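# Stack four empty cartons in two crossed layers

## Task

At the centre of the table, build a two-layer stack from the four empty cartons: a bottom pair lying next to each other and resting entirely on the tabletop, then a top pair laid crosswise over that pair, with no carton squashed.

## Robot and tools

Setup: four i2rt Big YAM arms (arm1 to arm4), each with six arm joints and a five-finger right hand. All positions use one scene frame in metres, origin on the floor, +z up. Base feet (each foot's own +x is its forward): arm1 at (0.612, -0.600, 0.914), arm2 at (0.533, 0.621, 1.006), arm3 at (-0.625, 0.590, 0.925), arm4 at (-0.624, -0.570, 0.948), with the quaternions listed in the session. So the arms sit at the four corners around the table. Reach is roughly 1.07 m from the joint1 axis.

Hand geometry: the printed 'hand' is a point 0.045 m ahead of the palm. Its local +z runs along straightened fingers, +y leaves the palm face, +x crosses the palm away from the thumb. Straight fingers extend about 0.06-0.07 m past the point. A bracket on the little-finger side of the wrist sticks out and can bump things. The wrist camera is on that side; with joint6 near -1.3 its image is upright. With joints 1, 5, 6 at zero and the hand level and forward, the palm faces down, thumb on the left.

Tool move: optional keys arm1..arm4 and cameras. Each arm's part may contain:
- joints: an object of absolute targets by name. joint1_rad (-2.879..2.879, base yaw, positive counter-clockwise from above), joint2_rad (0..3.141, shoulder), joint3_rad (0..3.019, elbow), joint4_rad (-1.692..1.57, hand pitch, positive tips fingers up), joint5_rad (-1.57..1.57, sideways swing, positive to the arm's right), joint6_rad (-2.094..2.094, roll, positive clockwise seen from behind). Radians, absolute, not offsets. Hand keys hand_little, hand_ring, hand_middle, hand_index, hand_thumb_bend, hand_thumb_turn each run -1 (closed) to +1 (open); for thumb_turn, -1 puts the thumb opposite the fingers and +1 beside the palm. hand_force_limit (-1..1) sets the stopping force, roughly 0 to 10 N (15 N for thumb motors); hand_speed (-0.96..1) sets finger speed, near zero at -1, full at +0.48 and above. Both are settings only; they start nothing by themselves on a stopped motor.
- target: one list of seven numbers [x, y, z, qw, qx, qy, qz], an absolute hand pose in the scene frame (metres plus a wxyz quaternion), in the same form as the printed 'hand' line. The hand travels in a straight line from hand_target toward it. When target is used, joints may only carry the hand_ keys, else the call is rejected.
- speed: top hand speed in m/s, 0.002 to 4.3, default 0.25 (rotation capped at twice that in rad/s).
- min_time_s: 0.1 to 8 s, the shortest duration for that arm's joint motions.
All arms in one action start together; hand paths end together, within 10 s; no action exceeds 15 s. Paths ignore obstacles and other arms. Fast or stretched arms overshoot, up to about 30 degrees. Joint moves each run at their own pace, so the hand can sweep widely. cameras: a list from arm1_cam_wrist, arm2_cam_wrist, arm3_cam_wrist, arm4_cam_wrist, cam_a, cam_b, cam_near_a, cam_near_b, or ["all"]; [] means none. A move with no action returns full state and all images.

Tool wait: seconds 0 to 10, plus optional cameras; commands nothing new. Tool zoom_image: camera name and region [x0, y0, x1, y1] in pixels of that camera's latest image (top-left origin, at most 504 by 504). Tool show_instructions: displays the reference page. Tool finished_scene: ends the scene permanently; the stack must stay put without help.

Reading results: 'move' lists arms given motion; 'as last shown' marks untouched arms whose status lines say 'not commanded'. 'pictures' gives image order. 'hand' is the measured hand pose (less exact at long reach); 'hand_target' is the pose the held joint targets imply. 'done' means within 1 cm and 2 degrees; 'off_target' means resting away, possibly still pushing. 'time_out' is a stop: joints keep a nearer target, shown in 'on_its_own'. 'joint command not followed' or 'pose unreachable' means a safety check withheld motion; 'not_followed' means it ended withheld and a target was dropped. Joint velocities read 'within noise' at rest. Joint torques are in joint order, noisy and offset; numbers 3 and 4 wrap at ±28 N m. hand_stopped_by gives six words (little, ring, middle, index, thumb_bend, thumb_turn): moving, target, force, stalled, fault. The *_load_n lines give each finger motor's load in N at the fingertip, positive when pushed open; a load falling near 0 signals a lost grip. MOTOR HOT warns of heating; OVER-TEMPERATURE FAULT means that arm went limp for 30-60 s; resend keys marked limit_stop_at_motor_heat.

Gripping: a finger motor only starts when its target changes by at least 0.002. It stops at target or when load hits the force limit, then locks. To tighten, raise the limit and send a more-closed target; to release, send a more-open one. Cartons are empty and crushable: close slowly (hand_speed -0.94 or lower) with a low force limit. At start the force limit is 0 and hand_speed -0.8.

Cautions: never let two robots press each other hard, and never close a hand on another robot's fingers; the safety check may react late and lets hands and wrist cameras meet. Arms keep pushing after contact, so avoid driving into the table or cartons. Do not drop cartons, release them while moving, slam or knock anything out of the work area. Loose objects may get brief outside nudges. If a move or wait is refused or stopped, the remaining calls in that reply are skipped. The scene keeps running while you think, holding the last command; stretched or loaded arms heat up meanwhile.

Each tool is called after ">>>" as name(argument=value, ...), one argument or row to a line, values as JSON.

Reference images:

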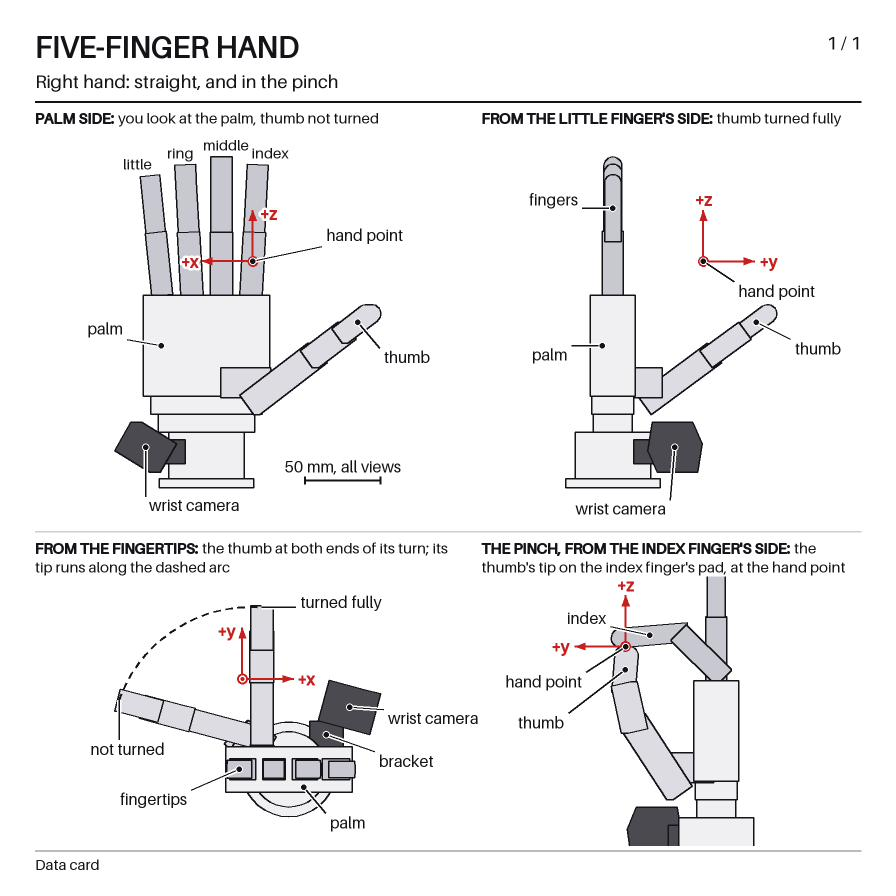

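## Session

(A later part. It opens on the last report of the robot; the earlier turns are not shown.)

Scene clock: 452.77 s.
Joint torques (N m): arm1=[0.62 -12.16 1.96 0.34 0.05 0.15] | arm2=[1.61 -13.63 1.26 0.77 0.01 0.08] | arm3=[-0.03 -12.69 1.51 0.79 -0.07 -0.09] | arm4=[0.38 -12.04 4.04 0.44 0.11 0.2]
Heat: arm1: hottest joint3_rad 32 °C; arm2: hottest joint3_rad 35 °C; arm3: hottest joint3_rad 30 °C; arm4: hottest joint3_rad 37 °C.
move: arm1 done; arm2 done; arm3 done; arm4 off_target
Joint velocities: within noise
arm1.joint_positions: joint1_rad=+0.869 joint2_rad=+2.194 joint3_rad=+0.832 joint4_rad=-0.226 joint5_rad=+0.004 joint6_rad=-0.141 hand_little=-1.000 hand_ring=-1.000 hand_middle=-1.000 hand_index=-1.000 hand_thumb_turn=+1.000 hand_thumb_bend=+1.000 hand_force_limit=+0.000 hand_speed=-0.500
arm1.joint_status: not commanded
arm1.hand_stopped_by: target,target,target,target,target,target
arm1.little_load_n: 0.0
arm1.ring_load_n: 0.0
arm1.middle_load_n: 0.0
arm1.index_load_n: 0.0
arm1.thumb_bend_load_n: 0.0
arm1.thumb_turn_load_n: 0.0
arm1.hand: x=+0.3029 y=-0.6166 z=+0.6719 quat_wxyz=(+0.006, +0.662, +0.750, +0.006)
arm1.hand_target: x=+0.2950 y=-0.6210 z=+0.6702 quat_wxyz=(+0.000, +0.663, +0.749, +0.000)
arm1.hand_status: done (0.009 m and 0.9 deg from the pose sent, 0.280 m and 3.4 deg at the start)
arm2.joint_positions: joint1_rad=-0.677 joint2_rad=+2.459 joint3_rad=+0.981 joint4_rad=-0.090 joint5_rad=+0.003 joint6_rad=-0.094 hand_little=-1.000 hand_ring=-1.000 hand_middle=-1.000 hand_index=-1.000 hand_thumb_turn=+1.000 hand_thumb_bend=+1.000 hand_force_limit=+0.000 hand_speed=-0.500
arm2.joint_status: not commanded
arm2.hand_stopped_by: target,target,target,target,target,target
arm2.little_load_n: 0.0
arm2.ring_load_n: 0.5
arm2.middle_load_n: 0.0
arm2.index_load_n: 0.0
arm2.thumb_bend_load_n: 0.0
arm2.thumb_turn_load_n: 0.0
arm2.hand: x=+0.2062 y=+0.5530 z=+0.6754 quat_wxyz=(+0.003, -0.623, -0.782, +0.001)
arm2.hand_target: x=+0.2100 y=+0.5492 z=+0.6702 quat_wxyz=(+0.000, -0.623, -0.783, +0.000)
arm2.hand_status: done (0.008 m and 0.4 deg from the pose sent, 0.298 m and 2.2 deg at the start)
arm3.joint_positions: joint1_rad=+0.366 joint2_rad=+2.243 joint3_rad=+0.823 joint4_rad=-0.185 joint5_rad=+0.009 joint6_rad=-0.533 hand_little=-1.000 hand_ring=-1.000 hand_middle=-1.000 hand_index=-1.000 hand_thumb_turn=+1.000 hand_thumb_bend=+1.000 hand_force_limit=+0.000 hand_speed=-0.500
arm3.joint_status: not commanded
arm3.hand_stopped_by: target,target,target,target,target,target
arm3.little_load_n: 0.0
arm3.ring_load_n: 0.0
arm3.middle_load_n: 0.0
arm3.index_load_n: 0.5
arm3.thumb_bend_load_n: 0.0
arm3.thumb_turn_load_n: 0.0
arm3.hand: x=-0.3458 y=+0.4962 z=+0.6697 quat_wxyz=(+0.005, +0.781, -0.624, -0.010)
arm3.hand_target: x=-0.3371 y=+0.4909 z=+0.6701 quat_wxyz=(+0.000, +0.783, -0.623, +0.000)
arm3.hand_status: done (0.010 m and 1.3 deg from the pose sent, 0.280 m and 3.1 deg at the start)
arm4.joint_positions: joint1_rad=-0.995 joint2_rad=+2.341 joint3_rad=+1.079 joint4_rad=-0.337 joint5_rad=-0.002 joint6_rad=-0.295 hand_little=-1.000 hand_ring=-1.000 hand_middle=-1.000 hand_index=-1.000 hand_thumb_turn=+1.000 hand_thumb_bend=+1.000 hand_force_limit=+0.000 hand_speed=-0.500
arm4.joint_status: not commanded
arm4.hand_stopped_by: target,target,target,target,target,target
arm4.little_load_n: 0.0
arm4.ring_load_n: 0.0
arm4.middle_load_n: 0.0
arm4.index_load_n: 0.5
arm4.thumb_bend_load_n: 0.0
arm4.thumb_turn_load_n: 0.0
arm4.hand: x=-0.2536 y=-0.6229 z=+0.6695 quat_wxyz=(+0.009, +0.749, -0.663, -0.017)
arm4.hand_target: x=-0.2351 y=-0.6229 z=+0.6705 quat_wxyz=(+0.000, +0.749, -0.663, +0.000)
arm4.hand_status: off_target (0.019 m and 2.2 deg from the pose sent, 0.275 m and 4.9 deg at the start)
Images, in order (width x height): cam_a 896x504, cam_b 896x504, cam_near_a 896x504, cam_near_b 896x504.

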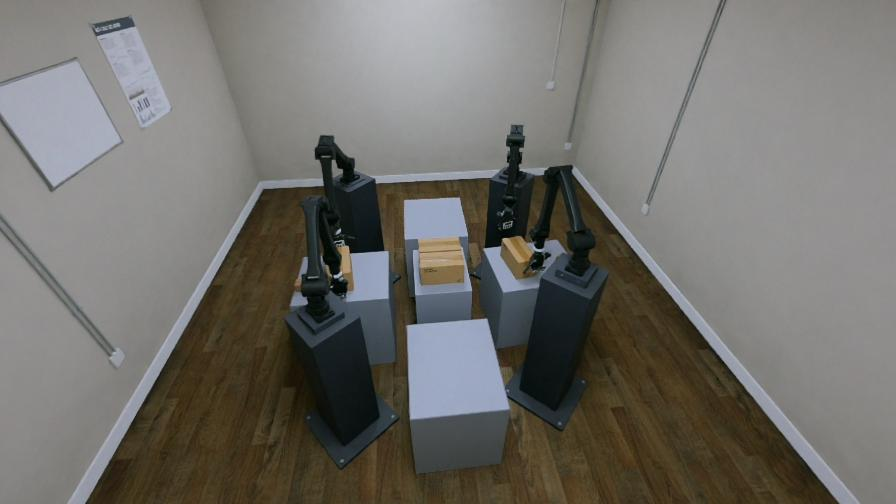

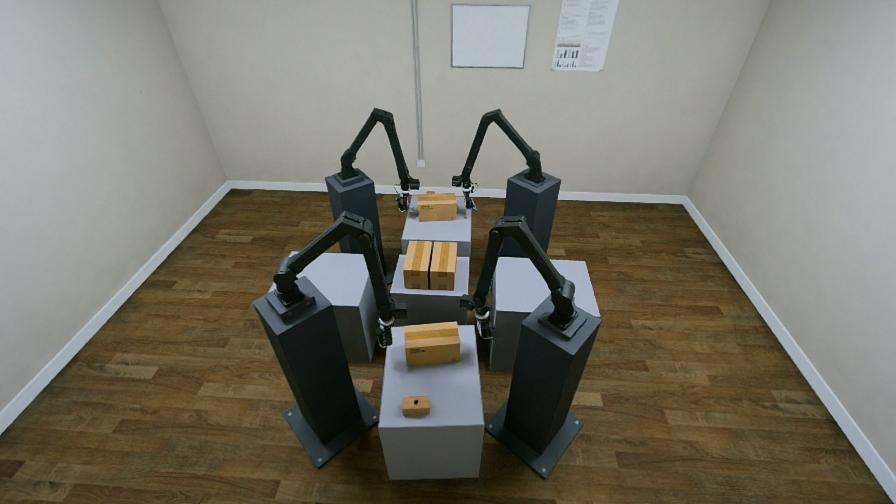

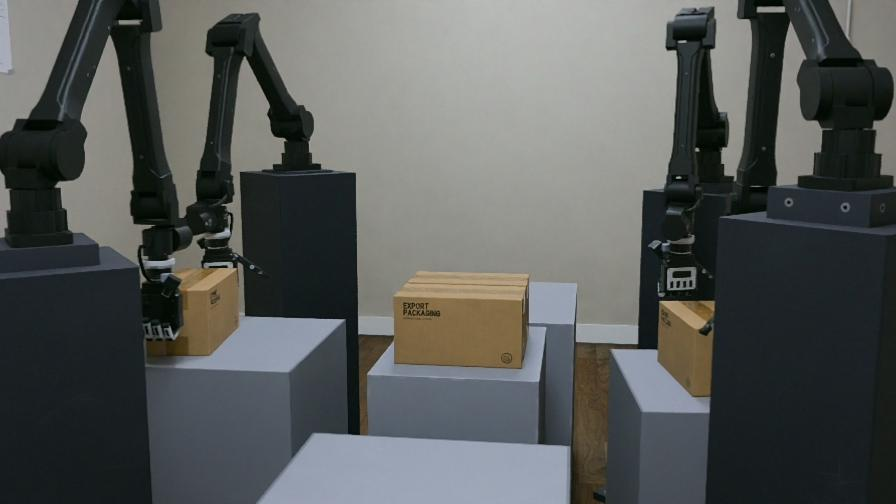

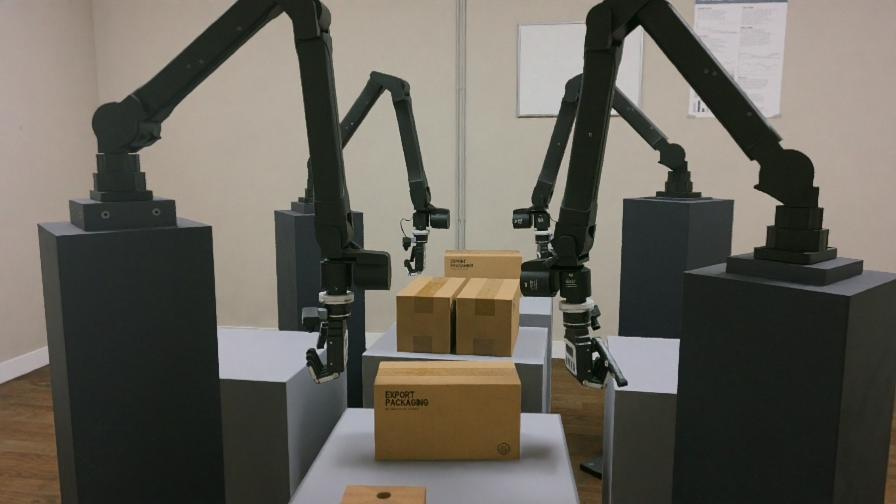

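>>> zoom_image(
  camera="cam_near_b",
  region=[290, 270, 530, 480],
)

>>> zoom_image(
  camera="cam_near_a",
  region=[120, 220, 260, 380],
)

>>> zoom_image(
  camera="cam_a",
  region=[480, 200, 600, 300],
)

>>> zoom_image(
  camera="cam_b",
  region=[370, 290, 510, 430],
)

>>> zoom_image(
  camera="cam_b",
  region=[380, 160, 490, 250],
)

>>> zoom_image(
  camera="cam_a",
  region=[290, 210, 410, 310],
)

Scaled by 2.100.

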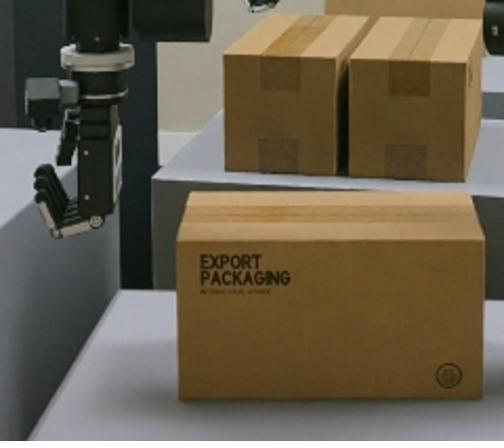

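Scaled by 3.150.

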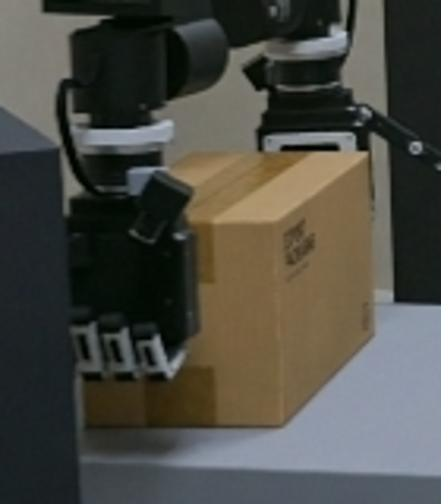

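Scaled by 4.200.

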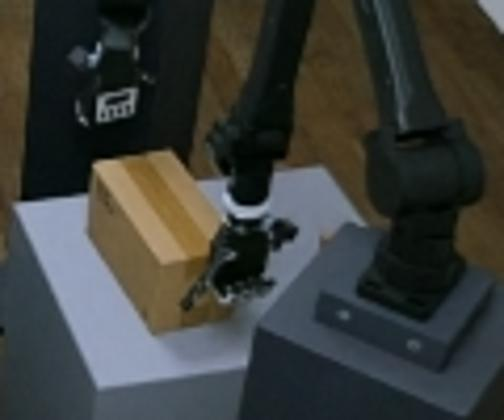

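Scaled by 3.600.

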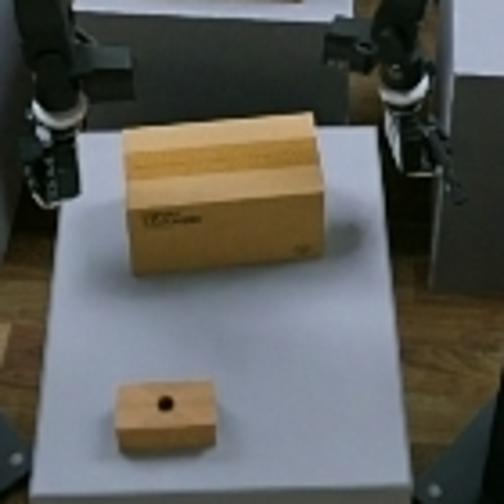

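Scaled by 4.582.

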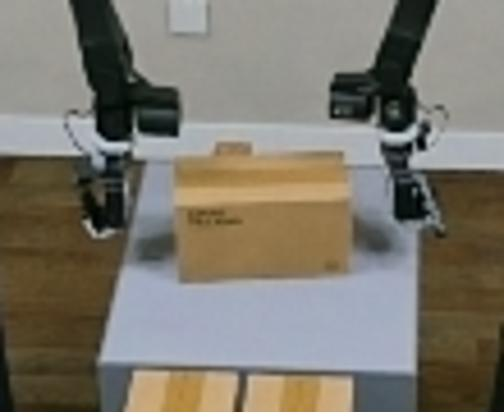

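Scaled by 4.200.

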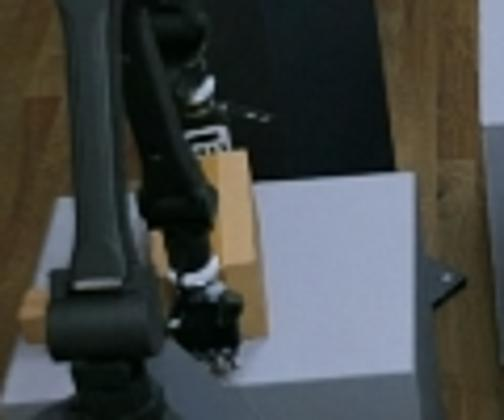

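>>> move(
  arm1={"target": [0.25, -0.624, 0.652, 0, 0.6626, 0.7490, 0], "speed": 0.12},
  arm2={"target": [0.18, 0.535, 0.605, 0, 0.6293, 0.7771, 0], "speed": 0.12},
  arm3={"target": [-0.275, 0.486, 0.605, 0, 0.7771, -0.6293, 0], "speed": 0.12},
  arm4={"target": [-0.195, -0.623, 0.652, 0, 0.7490, -0.6626, 0], "speed": 0.12},
  cameras=["cam_a", "cam_b", "cam_near_a", "cam_near_b"],
)

>>> zoom_image(
  camera="cam_near_b",
  region=[290, 230, 630, 490],
)

>>> zoom_image(
  camera="cam_b",
  region=[370, 290, 510, 430],
)

>>> zoom_image(
  camera="cam_b",
  region=[380, 160, 490, 250],
)

>>> zoom_image(
  camera="cam_near_a",
  region=[120, 220, 260, 380],
)

Scene clock: 528.07 s.
Joint torques (N m): arm1=[0.62 -12.69 2.59 -0.25 0.06 0.12] | arm2=[1.61 -14.21 1.73 0.4 0.01 0.07] | arm3=[0.91 -14.33 1.77 0.05 -0.11 0.13] | arm4=[0.38 -12.4 4.86 -0.51 0.11 0.19]
Heat: arm1: hottest joint2_rad 32 °C; arm2: hottest joint3_rad 31 °C; arm3: hottest joint1_rad 28 °C; arm4: hottest joint3_rad 31 °C.
move: arm1 done; arm2 off_target; arm3 done; arm4 done
Joint velocities: within noise
arm1.joint_positions: joint1_rad=+0.877 joint2_rad=+2.265 joint3_rad=+0.978 joint4_rad=-0.271 joint5_rad=+0.004 joint6_rad=-0.133 hand_little=-1.000 hand_ring=-1.000 hand_middle=-1.000 hand_index=-1.000 hand_thumb_turn=+1.000 hand_thumb_bend=+1.000 hand_force_limit=+0.000 hand_speed=-0.500
arm1.joint_status: not commanded
arm1.hand_stopped_by: target,target,target,target,target,target
arm1.little_load_n: 0.5
arm1.ring_load_n: 0.0
arm1.middle_load_n: 0.0
arm1.index_load_n: 0.5
arm1.thumb_bend_load_n: 0.0
arm1.thumb_turn_load_n: 0.0
arm1.hand: x=+0.2489 y=-0.6190 z=+0.6567 quat_wxyz=(-0.006, +0.662, +0.750, -0.004)
arm1.hand_target: x=+0.2502 y=-0.6239 z=+0.6521 quat_wxyz=(+0.000, +0.662, +0.749, +0.000)
arm1.hand_status: done (0.007 m and 0.8 deg from the pose sent, 0.057 m and 0.9 deg at the start)
arm2.joint_positions: joint1_rad=-0.657 joint2_rad=+2.633 joint3_rad=+1.171 joint4_rad=-0.089 joint5_rad=+0.003 joint6_rad=-0.057 hand_little=-1.000 hand_ring=-1.000 hand_middle=-1.000 hand_index=-1.000 hand_thumb_turn=+1.000 hand_thumb_bend=+1.000 hand_force_limit=+0.000 hand_speed=-0.500
arm2.joint_status: not commanded
arm2.hand_stopped_by: target,target,target,target,target,target
arm2.little_load_n: 0.0
arm2.ring_load_n: 0.0
arm2.middle_load_n: 0.0
arm2.index_load_n: 0.0
arm2.thumb_bend_load_n: 0.0
arm2.thumb_turn_load_n: 0.0
arm2.hand: x=+0.1690 y=+0.5383 z=+0.6142 quat_wxyz=(+0.009, -0.630, -0.777, +0.008)
arm2.hand_target: x=+0.1800 y=+0.5352 z=+0.6055 quat_wxyz=(+0.000, -0.629, -0.777, +0.000)
arm2.hand_status: off_target (0.015 m and 1.4 deg from the pose sent, 0.077 m and 1.0 deg at the start)
arm3.joint_positions: joint1_rad=+0.383 joint2_rad=+2.451 joint3_rad=+1.071 joint4_rad=-0.198 joint5_rad=+0.009 joint6_rad=-0.507 hand_little=-1.000 hand_ring=-1.000 hand_middle=-1.000 hand_index=-1.000 hand_thumb_turn=+1.000 hand_thumb_bend=+1.000 hand_force_limit=+0.000 hand_speed=-0.500
arm3.joint_status: not commanded
arm3.hand_stopped_by: target,target,target,target,target,target
arm3.little_load_n: 0.0
arm3.ring_load_n: 0.0
arm3.middle_load_n: 0.0
arm3.index_load_n: 0.0
arm3.thumb_bend_load_n: 0.0
arm3.thumb_turn_load_n: 0.0
arm3.hand: x=-0.2767 y=+0.4829 z=+0.6062 quat_wxyz=(+0.000, +0.778, -0.628, +0.003)
arm3.hand_target: x=-0.2750 y=+0.4860 z=+0.6051 quat_wxyz=(+0.000, +0.777, -0.629, +0.000)
arm3.hand_status: done (0.004 m and 0.4 deg from the pose sent, 0.096 m and 1.5 deg at the start)
arm4.joint_positions: joint1_rad=-0.983 joint2_rad=+2.411 joint3_rad=+1.219 joint4_rad=-0.373 joint5_rad=-0.001 joint6_rad=-0.281 hand_little=-1.000 hand_ring=-1.000 hand_middle=-1.000 hand_index=-1.000 hand_thumb_turn=+1.000 hand_thumb_bend=+1.000 hand_force_limit=+0.000 hand_speed=-0.500
arm4.joint_status: not commanded
arm4.hand_stopped_by: target,target,target,target,target,target
arm4.little_load_n: 0.0
arm4.ring_load_n: 0.0
arm4.middle_load_n: 0.0
arm4.index_load_n: 0.0
arm4.thumb_bend_load_n: 0.0
arm4.thumb_turn_load_n: 0.0
arm4.hand: x=-0.2040 y=-0.6258 z=+0.6533 quat_wxyz=(+0.000, +0.748, -0.664, -0.002)
arm4.hand_target: x=-0.1953 y=-0.6230 z=+0.6521 quat_wxyz=(+0.000, +0.749, -0.663, +0.000)
arm4.hand_status: done (0.009 m and 0.3 deg from the pose sent, 0.061 m and 2.2 deg at the start)
Images, in order (width x height): cam_a 896x504, cam_b 896x504, cam_near_a 896x504, cam_near_b 896x504.

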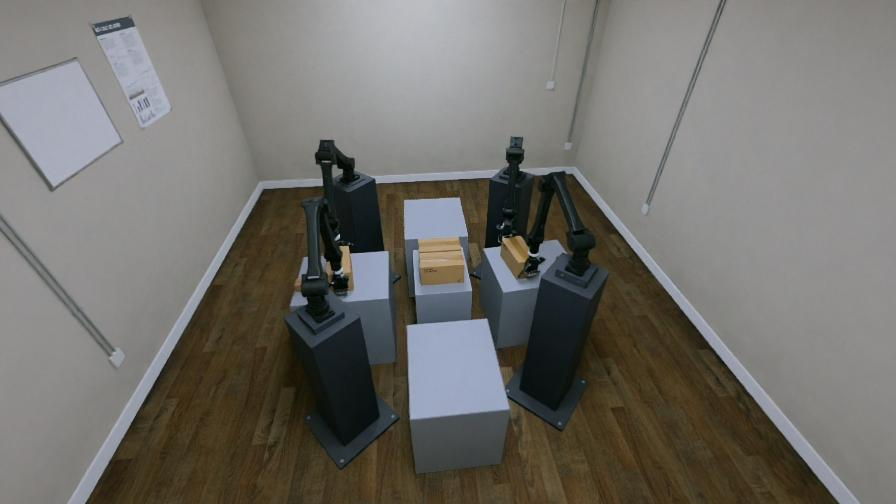

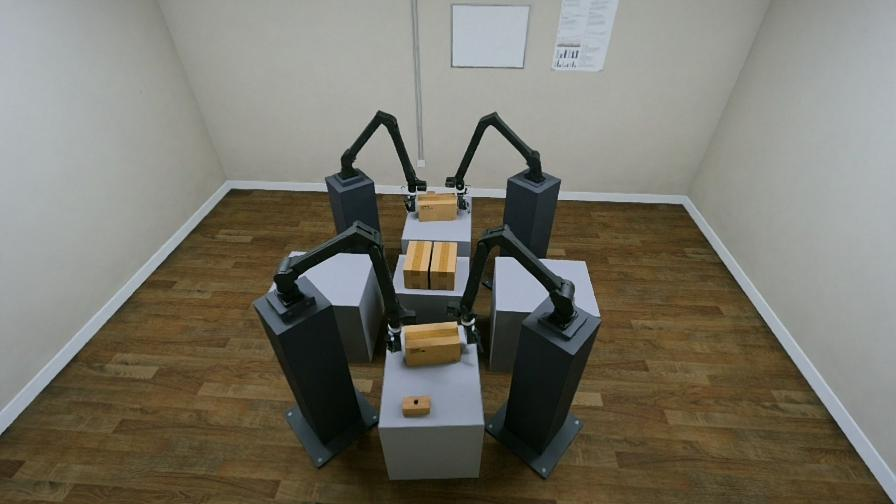

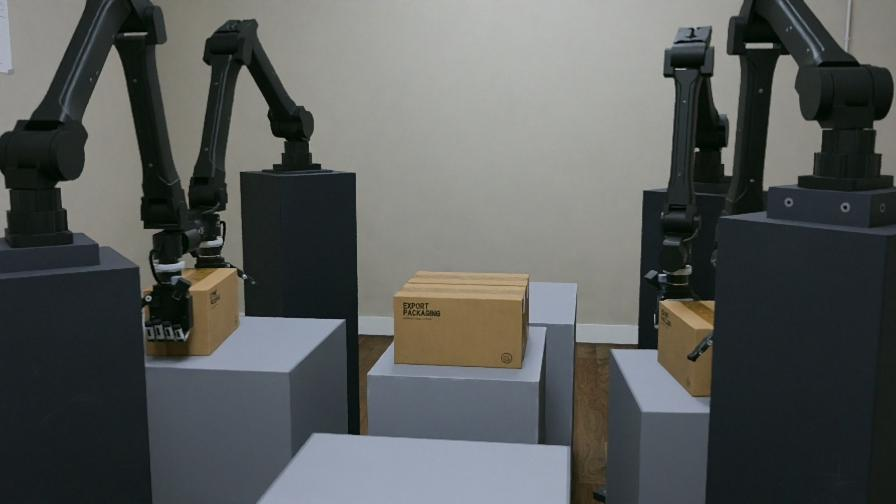

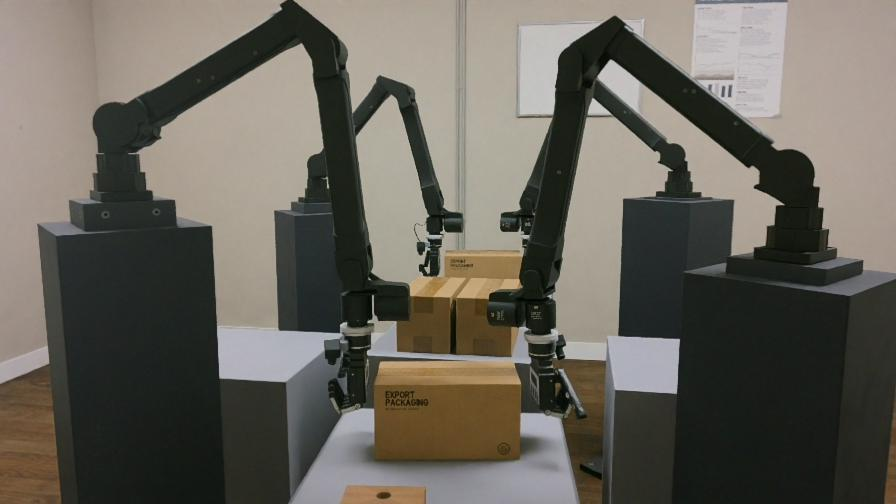

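Scaled by 1.482.

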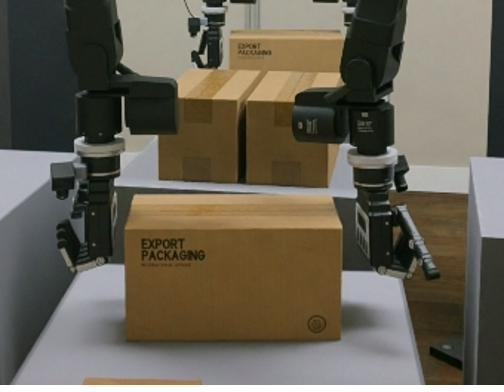

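Scaled by 3.600.

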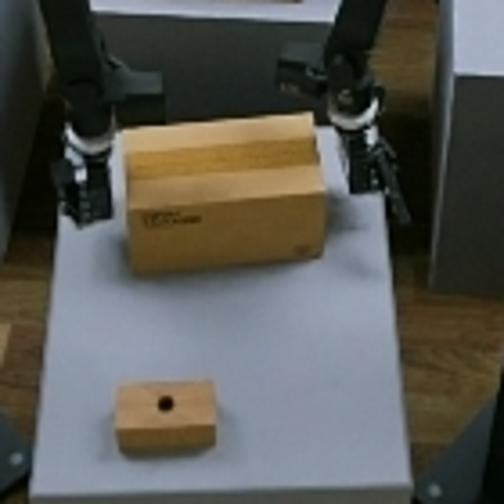

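Scaled by 4.582.

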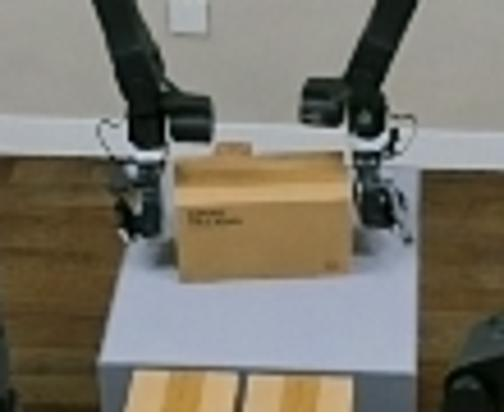

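Scaled by 3.150.

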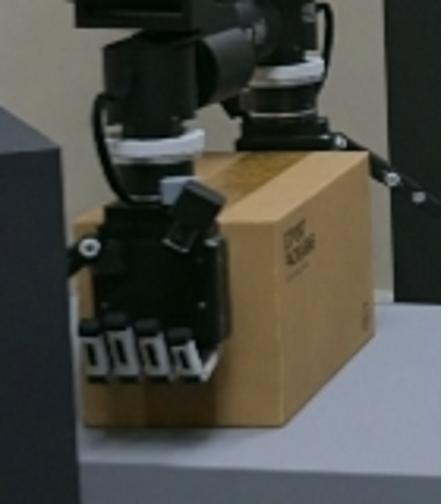

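>>> zoom_image(
  camera="cam_near_a",
  region=[630, 220, 750, 400],
)

>>> zoom_image(
  camera="cam_a",
  region=[480, 200, 600, 300],
)

Scaled by 2.800.

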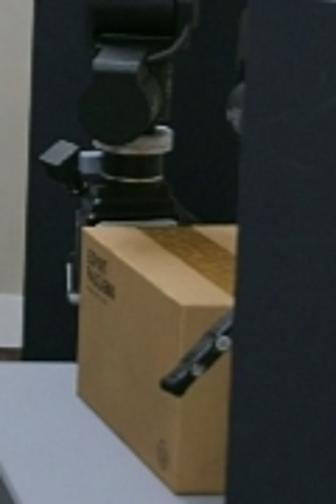

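Scaled by 4.200.

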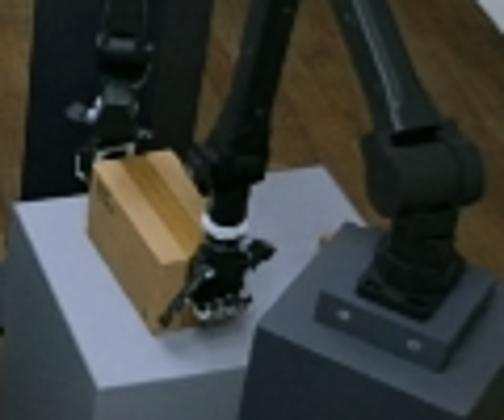

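>>> move(
  arm1={"target": [0.213, -0.628, 0.650, 0, 0.6626, 0.7490, 0], "speed": 0.06},
  arm2={"target": [0.168, 0.518, 0.582, 0, 0.6293, 0.7771, 0], "speed": 0.06},
  arm3={"target": [-0.262, 0.495, 0.584, 0, 0.7771, -0.6293, 0], "speed": 0.06},
  arm4={"target": [-0.172, -0.620, 0.650, 0, 0.7490, -0.6626, 0], "speed": 0.06},
  cameras=["cam_a", "cam_b", "cam_near_a", "cam_near_b"],
)

>>> zoom_image(
  camera="cam_b",
  region=[380, 160, 490, 250],
)

>>> zoom_image(
  camera="cam_near_b",
  region=[290, 230, 630, 490],
)

>>> zoom_image(
  camera="cam_near_a",
  region=[120, 220, 260, 380],
)

>>> zoom_image(
  camera="cam_b",
  region=[370, 290, 510, 430],
)

Scene clock: 564.87 s.
Joint torques (N m): arm1=[0.73 -13.92 4.45 0.02 0.04 0.16] | arm2=[1.55 -14.62 2.17 0.32 0.01 0.07] | arm3=[0.91 -14.39 2.02 0.14 -0.12 0.15] | arm4=[0.67 -13.04 6.08 -0.28 0.06 0.12]
Heat: arm1: hottest joint2_rad 32 °C; arm2: hottest joint2_rad 31 °C; arm3: hottest joint1_rad 28 °C; arm4: hottest joint3_rad 31 °C.
move: arm1 off_target; arm2 off_target; arm3 done; arm4 off_target
Joint velocities: within noise
arm1.joint_positions: joint1_rad=+0.884 joint2_rad=+2.307 joint3_rad=+1.069 joint4_rad=-0.358 joint5_rad=+0.004 joint6_rad=-0.129 hand_little=-1.000 hand_ring=-1.000 hand_middle=-1.000 hand_index=-1.000 hand_thumb_turn=+1.000 hand_thumb_bend=+1.000 hand_force_limit=+0.000 hand_speed=-0.500
arm1.joint_status: not commanded
arm1.hand_stopped_by: target,target,target,target,target,target
arm1.little_load_n: 0.0
arm1.ring_load_n: 0.0
arm1.middle_load_n: 0.0
arm1.index_load_n: 0.0
arm1.thumb_bend_load_n: 0.0
arm1.thumb_turn_load_n: 0.0
arm1.hand: x=+0.2311 y=-0.6219 z=+0.6526 quat_wxyz=(+0.009, +0.660, +0.751, +0.009)
arm1.hand_target: x=+0.2132 y=-0.6280 z=+0.6506 quat_wxyz=(+0.000, +0.662, +0.749, +0.000)
arm1.hand_status: off_target (0.019 m and 1.4 deg from the pose sent, 0.038 m and 0.8 deg at the start)
arm2.joint_positions: joint1_rad=-0.623 joint2_rad=+2.693 joint3_rad=+1.253 joint4_rad=-0.108 joint5_rad=+0.003 joint6_rad=-0.023 hand_little=-1.000 hand_ring=-1.000 hand_middle=-1.000 hand_index=-1.000 hand_thumb_turn=+1.000 hand_thumb_bend=+1.000 hand_force_limit=+0.000 hand_speed=-0.500
arm2.joint_status: not commanded
arm2.hand_stopped_by: target,target,target,target,target,target
arm2.little_load_n: 0.5
arm2.ring_load_n: 0.0
arm2.middle_load_n: 0.0
arm2.index_load_n: 0.0
arm2.thumb_bend_load_n: 0.0
arm2.thumb_turn_load_n: 0.0
arm2.hand: x=+0.1558 y=+0.5205 z=+0.5928 quat_wxyz=(+0.009, -0.629, -0.777, +0.010)
arm2.hand_target: x=+0.1680 y=+0.5181 z=+0.5825 quat_wxyz=(+0.000, -0.629, -0.777, +0.000)
arm2.hand_status: off_target (0.016 m and 1.5 deg from the pose sent, 0.038 m and 1.4 deg at the start)
arm3.joint_positions: joint1_rad=+0.411 joint2_rad=+2.509 joint3_rad=+1.126 joint4_rad=-0.198 joint5_rad=+0.009 joint6_rad=-0.479 hand_little=-1.000 hand_ring=-1.000 hand_middle=-1.000 hand_index=-1.000 hand_thumb_turn=+1.000 hand_thumb_bend=+1.000 hand_force_limit=+0.000 hand_speed=-0.500
arm3.joint_status: not commanded
arm3.hand_stopped_by: target,target,target,target,target,target
arm3.little_load_n: 0.0
arm3.ring_load_n: 0.0
arm3.middle_load_n: 0.0
arm3.index_load_n: 0.0
arm3.thumb_bend_load_n: 0.0
arm3.thumb_turn_load_n: 0.0
arm3.hand: x=-0.2653 y=+0.4921 z=+0.5864 quat_wxyz=(+0.001, +0.778, -0.628, +0.001)
arm3.hand_target: x=-0.2620 y=+0.4950 z=+0.5841 quat_wxyz=(+0.000, +0.777, -0.629, +0.000)
arm3.hand_status: done (0.005 m and 0.3 deg from the pose sent, 0.029 m and 0.4 deg at the start)
arm4.joint_positions: joint1_rad=-0.975 joint2_rad=+2.440 joint3_rad=+1.280 joint4_rad=-0.428 joint5_rad=+0.001 joint6_rad=-0.263 hand_little=-1.000 hand_ring=-1.000 hand_middle=-1.000 hand_index=-1.000 hand_thumb_turn=+1.000 hand_thumb_bend=+1.000 hand_force_limit=+0.000 hand_speed=-0.500
arm4.joint_status: not commanded
arm4.hand_stopped_by: target,target,target,target,target,target
arm4.little_load_n: 0.0
arm4.ring_load_n: 0.0
arm4.middle_load_n: 0.0
arm4.index_load_n: 0.0
arm4.thumb_bend_load_n: -0.5
arm4.thumb_turn_load_n: -0.5
arm4.hand: x=-0.1929 y=-0.6231 z=+0.6498 quat_wxyz=(+0.007, +0.745, -0.667, -0.011)
arm4.hand_target: x=-0.1722 y=-0.6198 z=+0.6507 quat_wxyz=(+0.000, +0.749, -0.663, +0.000)
arm4.hand_status: off_target (0.021 m and 1.7 deg from the pose sent, 0.033 m and 0.3 deg at the start)
Images, in order (width x height): cam_a 896x504, cam_b 896x504, cam_near_a 896x504, cam_near_b 896x504.

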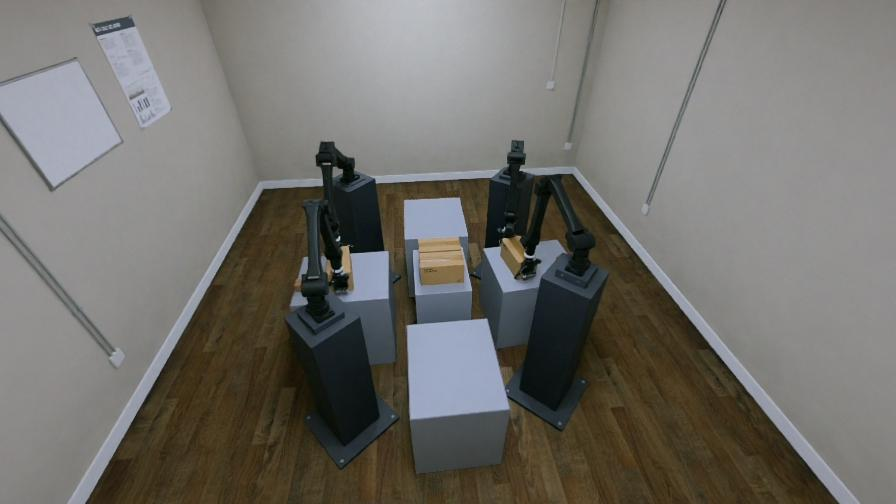

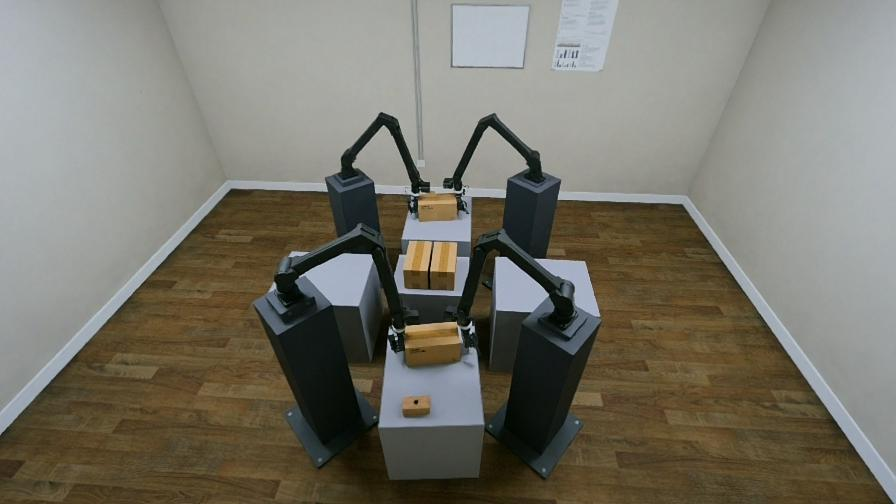

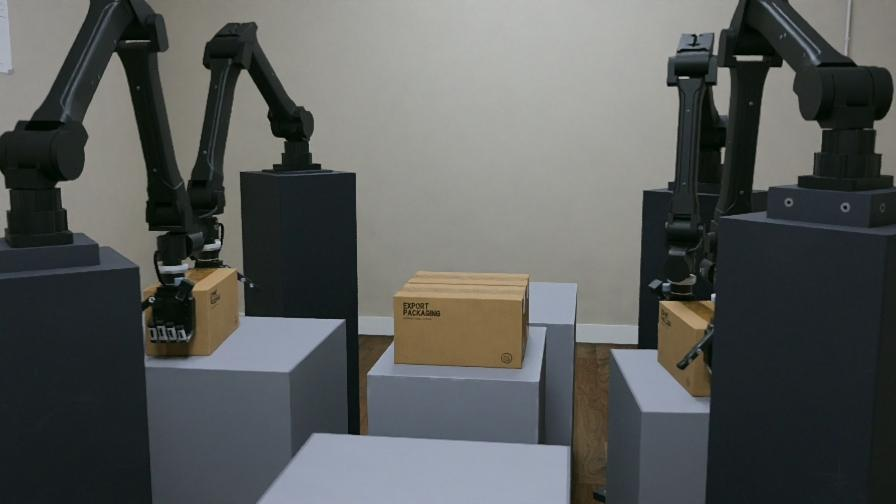

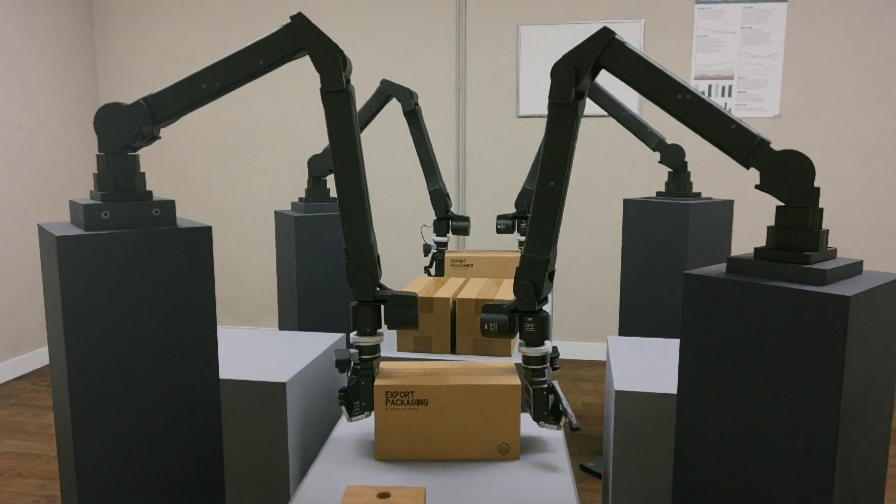

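Scaled by 4.582.

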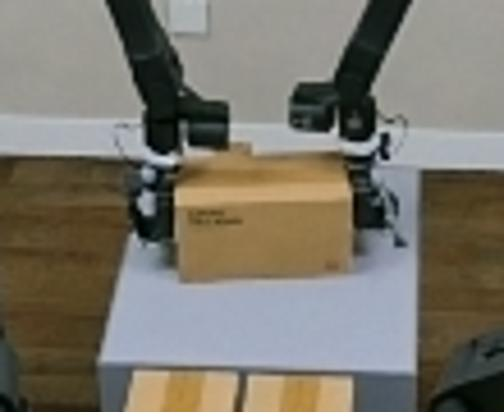

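Scaled by 1.482.

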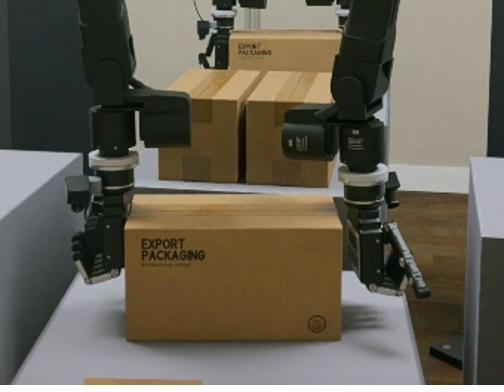

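Scaled by 3.150.

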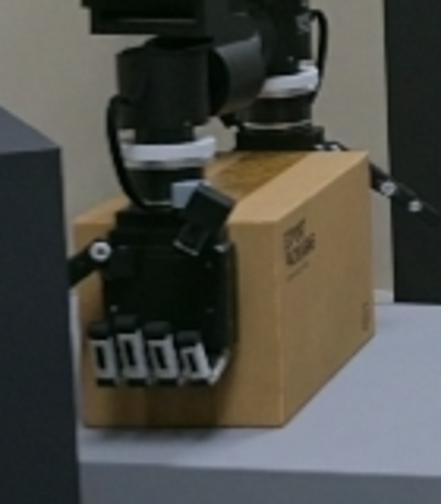

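Scaled by 3.600.

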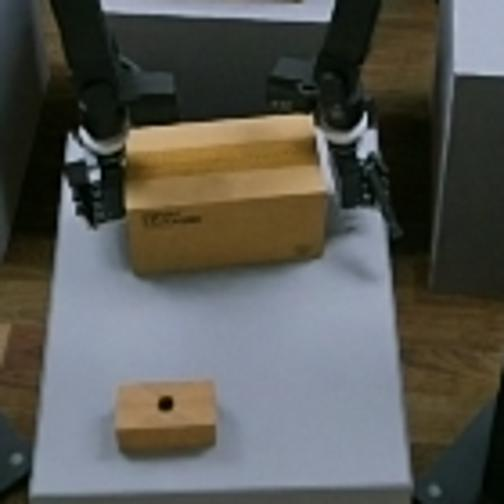

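>>> move(
  arm1={"target": [0.206, -0.628, 0.650, 0, 0.6626, 0.7490, 0], "speed": 0.06},
  arm2={"target": [0.144, 0.514, 0.576, 0, 0.6293, 0.7771, 0], "speed": 0.06},
  arm3={"target": [-0.236, 0.501, 0.584, 0, 0.7771, -0.6293, 0], "speed": 0.06},
  arm4={"target": [-0.160, -0.618, 0.650, 0, 0.7490, -0.6626, 0], "speed": 0.06},
)

>>> move(
  arm1={"target": [0.206, -0.628, 0.690, 0, 0.6626, 0.7490, 0], "speed": 0.05},
  arm4={"target": [-0.160, -0.618, 0.690, 0, 0.7490, -0.6626, 0], "speed": 0.05},
  cameras=["cam_b", "cam_near_a", "cam_near_b"],
)

>>> zoom_image(
  camera="cam_near_a",
  region=[120, 220, 260, 380],
)

>>> zoom_image(
  camera="cam_near_b",
  region=[290, 230, 630, 490],
)

Scene clock: 578.10 s.
Joint torques (N m): arm1=[0.67 -14.04 5.11 0.18 0.04 0.16] | arm2=[1.49 -15.44 3.85 0.55 0 0.02] | arm3=[1.49 -15.15 3.3 0.27 -0.18 0.06] | arm4=[1.14 -13.27 7.12 -0.08 0 0.05]
Heat: arm1: hottest joint2_rad 33 °C; arm2: hottest joint2_rad 31 °C; arm3: hottest joint1_rad 28 °C; arm4: hottest joint3_rad 31 °C.
move: arm1 off_target; arm2 done; arm3 off_target; arm4 off_target
Joint velocities: within noise
arm1.joint_positions: joint1_rad=+0.884 joint2_rad=+2.312 joint3_rad=+1.081 joint4_rad=-0.380 joint5_rad=+0.004 joint6_rad=-0.129 hand_little=-1.000 hand_ring=-1.000 hand_middle=-1.000 hand_index=-1.000 hand_thumb_turn=+1.000 hand_thumb_bend=+1.000 hand_force_limit=+0.000 hand_speed=-0.500
arm1.joint_status: not commanded
arm1.hand_stopped_by: target,target,target,target,target,target
arm1.little_load_n: 0.0
arm1.ring_load_n: 0.0
arm1.middle_load_n: 0.0
arm1.index_load_n: 0.0
arm1.thumb_bend_load_n: 0.0
arm1.thumb_turn_load_n: 0.0
arm1.hand: x=+0.2319 y=-0.6219 z=+0.6527 quat_wxyz=(+0.014, +0.660, +0.751, +0.014)
arm1.hand_target: x=+0.2066 y=-0.6280 z=+0.6511 quat_wxyz=(+0.000, +0.662, +0.749, +0.000)
arm1.hand_status: off_target (0.027 m and 2.3 deg from the pose sent, 0.026 m and 1.4 deg at the start)
arm2.joint_positions: joint1_rad=-0.623 joint2_rad=+2.727 joint3_rad=+1.321 joint4_rad=-0.174 joint5_rad=+0.003 joint6_rad=-0.019 hand_little=-1.000 hand_ring=-1.000 hand_middle=-1.000 hand_index=-1.000 hand_thumb_turn=+1.000 hand_thumb_bend=+1.000 hand_force_limit=+0.000 hand_speed=-0.500
arm2.joint_status: not commanded
arm2.hand_stopped_by: target,target,target,target,target,target
arm2.little_load_n: 0.0
arm2.ring_load_n: 0.0
arm2.middle_load_n: 0.0
arm2.index_load_n: 0.0
arm2.thumb_bend_load_n: 0.0
arm2.thumb_turn_load_n: 0.0
arm2.hand: x=+0.1484 y=+0.5188 z=+0.5840 quat_wxyz=(-0.001, -0.631, -0.776, -0.003)
arm2.hand_target: x=+0.1442 y=+0.5140 z=+0.5762 quat_wxyz=(+0.000, -0.629, -0.777, +0.000)
arm2.hand_status: done (0.010 m and 0.4 deg from the pose sent, 0.022 m and 1.5 deg at the start)
arm3.joint_positions: joint1_rad=+0.429 joint2_rad=+2.529 joint3_rad=+1.183 joint4_rad=-0.260 joint5_rad=+0.010 joint6_rad=-0.444 hand_little=-1.000 hand_ring=-1.000 hand_middle=-1.000 hand_index=-1.000 hand_thumb_turn=+1.000 hand_thumb_bend=+1.000 hand_force_limit=+0.000 hand_speed=-0.500
arm3.joint_status: not commanded
arm3.hand_stopped_by: target,target,target,target,target,target
arm3.little_load_n: 0.5
arm3.ring_load_n: 0.0
arm3.middle_load_n: 0.0
arm3.index_load_n: 0.0
arm3.thumb_bend_load_n: 0.0
arm3.thumb_turn_load_n: 0.0
arm3.hand: x=-0.2526 y=+0.4980 z=+0.5847 quat_wxyz=(+0.006, +0.773, -0.634, -0.009)
arm3.hand_target: x=-0.2360 y=+0.5011 z=+0.5844 quat_wxyz=(+0.000, +0.777, -0.629, +0.000)
arm3.hand_status: off_target (0.017 m and 1.5 deg from the pose sent, 0.031 m and 0.3 deg at the start)
arm4.joint_positions: joint1_rad=-0.973 joint2_rad=+2.455 joint3_rad=+1.302 joint4_rad=-0.462 joint5_rad=+0.002 joint6_rad=-0.249 hand_little=-1.000 hand_ring=-1.000 hand_middle=-1.000 hand_index=-1.000 hand_thumb_turn=+1.000 hand_thumb_bend=+1.000 hand_force_limit=+0.000 hand_speed=-0.500
arm4.joint_status: not commanded
arm4.hand_stopped_by: target,target,target,target,target,target
arm4.little_load_n: 0.0
arm4.ring_load_n: 0.0
arm4.middle_load_n: 0.0
arm4.index_load_n: 0.5
arm4.thumb_bend_load_n: 0.0
arm4.thumb_turn_load_n: 0.0
arm4.hand: x=-0.1941 y=-0.6214 z=+0.6479 quat_wxyz=(+0.015, +0.740, -0.672, -0.022)
arm4.hand_target: x=-0.1610 y=-0.6176 z=+0.6514 quat_wxyz=(+0.000, +0.749, -0.663, +0.000)
arm4.hand_status: off_target (0.034 m and 3.4 deg from the pose sent, 0.033 m and 1.7 deg at the start)
pictures: none

Scene clock: 579.37 s.
Joint torques (N m): arm1=[0.73 -17.38 3.89 0.32 0.02 0.16] | arm2=[1.44 -15.44 3.84 0.53 0 0.02] | arm3=[1.49 -15.21 3.29 0.32 -0.19 0.06] | arm4=[0.79 -17.14 4.79 0.1 0.01 0.01]
Heat: arm1: hottest joint2_rad 33 °C; arm2: hottest joint2_rad 31 °C; arm3: hottest joint1_rad 28 °C; arm4: hottest joint3_rad 31 °C.
move: arm1 off_target; arm4 off_target
Joint velocities: within noise
arm1.joint_positions: joint1_rad=+0.884 joint2_rad=+2.256 joint3_rad=+1.073 joint4_rad=-0.454 joint5_rad=+0.004 joint6_rad=-0.129 hand_little=-1.000 hand_ring=-1.000 hand_middle=-1.000 hand_index=-1.000 hand_thumb_turn=+1.000 hand_thumb_bend=+1.000 hand_force_limit=+0.000 hand_speed=-0.500
arm1.joint_status: not commanded
arm1.hand_stopped_by: target,target,target,target,target,target
arm1.little_load_n: 0.0
arm1.ring_load_n: 0.0
arm1.middle_load_n: 0.0
arm1.index_load_n: 0.0
arm1.thumb_bend_load_n: 0.0
arm1.thumb_turn_load_n: 0.0
arm1.hand: x=+0.2352 y=-0.6218 z=+0.6782 quat_wxyz=(+0.024, +0.660, +0.751, +0.022)
arm1.hand_target: x=+0.2066 y=-0.6280 z=+0.6907 quat_wxyz=(+0.000, +0.663, +0.749, +0.000)
arm1.hand_status: off_target (0.032 m and 3.8 deg from the pose sent, 0.046 m and 2.3 deg at the start)
arm2, arm3: as last shown
arm2.ring_load_n: 0.5
arm2.thumb_bend_load_n: -0.5
arm2.thumb_turn_load_n: 0.5
arm4.joint_positions: joint1_rad=-0.968 joint2_rad=+2.419 joint3_rad=+1.302 joint4_rad=-0.521 joint5_rad=+0.002 joint6_rad=-0.244 hand_little=-1.000 hand_ring=-1.000 hand_middle=-1.000 hand_index=-1.000 hand_thumb_turn=+1.000 hand_thumb_bend=+1.000 hand_force_limit=+0.000 hand_speed=-0.500
arm4.joint_status: not commanded
arm4.hand_stopped_by: target,target,target,target,target,target
arm4.little_load_n: 0.0
arm4.ring_load_n: 0.0
arm4.middle_load_n: 0.0
arm4.index_load_n: 0.0
arm4.thumb_bend_load_n: 0.0
arm4.thumb_turn_load_n: 0.0
arm4.hand: x=-0.1941 y=-0.6191 z=+0.6677 quat_wxyz=(+0.022, +0.740, -0.671, -0.031)
arm4.hand_target: x=-0.1609 y=-0.6177 z=+0.6903 quat_wxyz=(+0.000, +0.749, -0.663, +0.000)
arm4.hand_status: off_target (0.041 m and 4.6 deg from the pose sent, 0.054 m and 3.3 deg at the start)
Images, in order (width x height): cam_b 896x504, cam_near_a 896x504, cam_near_b 896x504.

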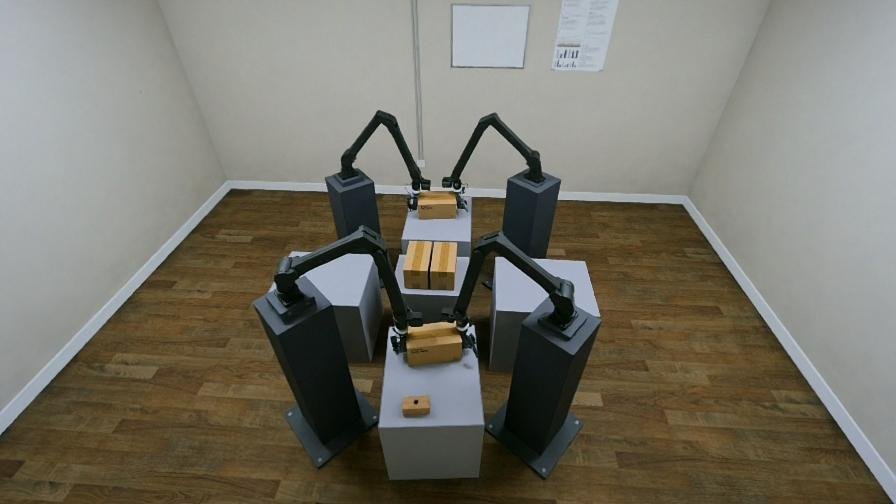

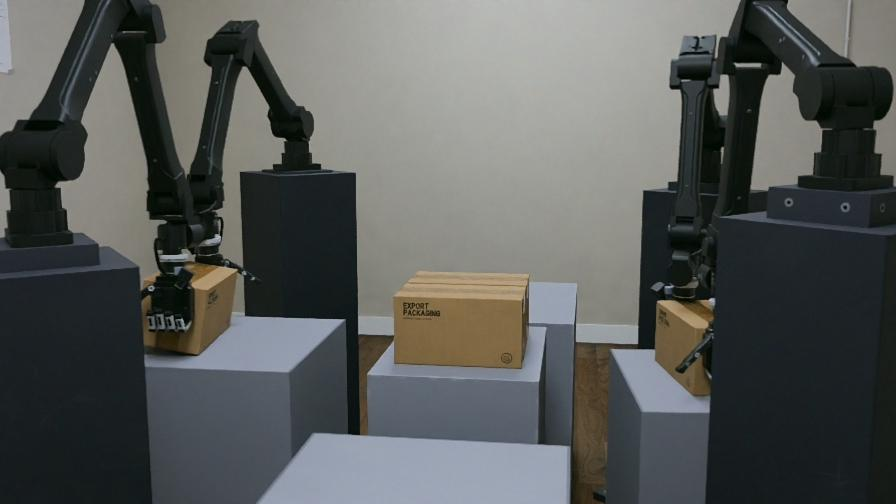

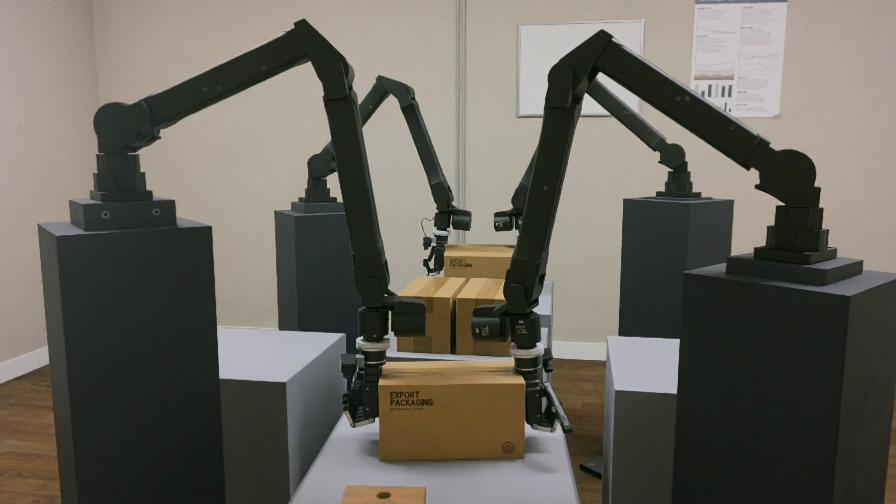

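Scaled by 3.150.

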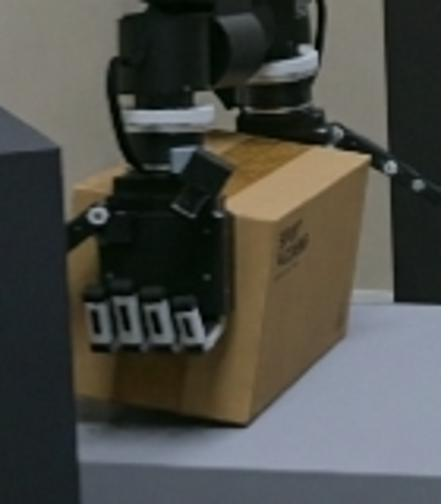

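Scaled by 1.482.

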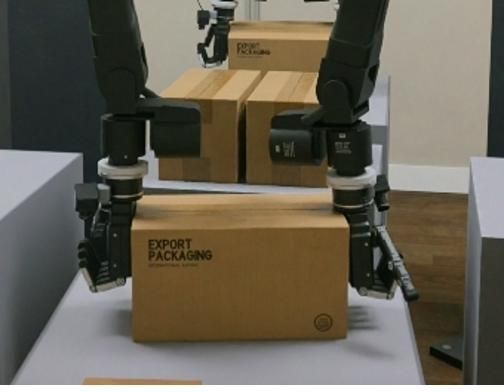

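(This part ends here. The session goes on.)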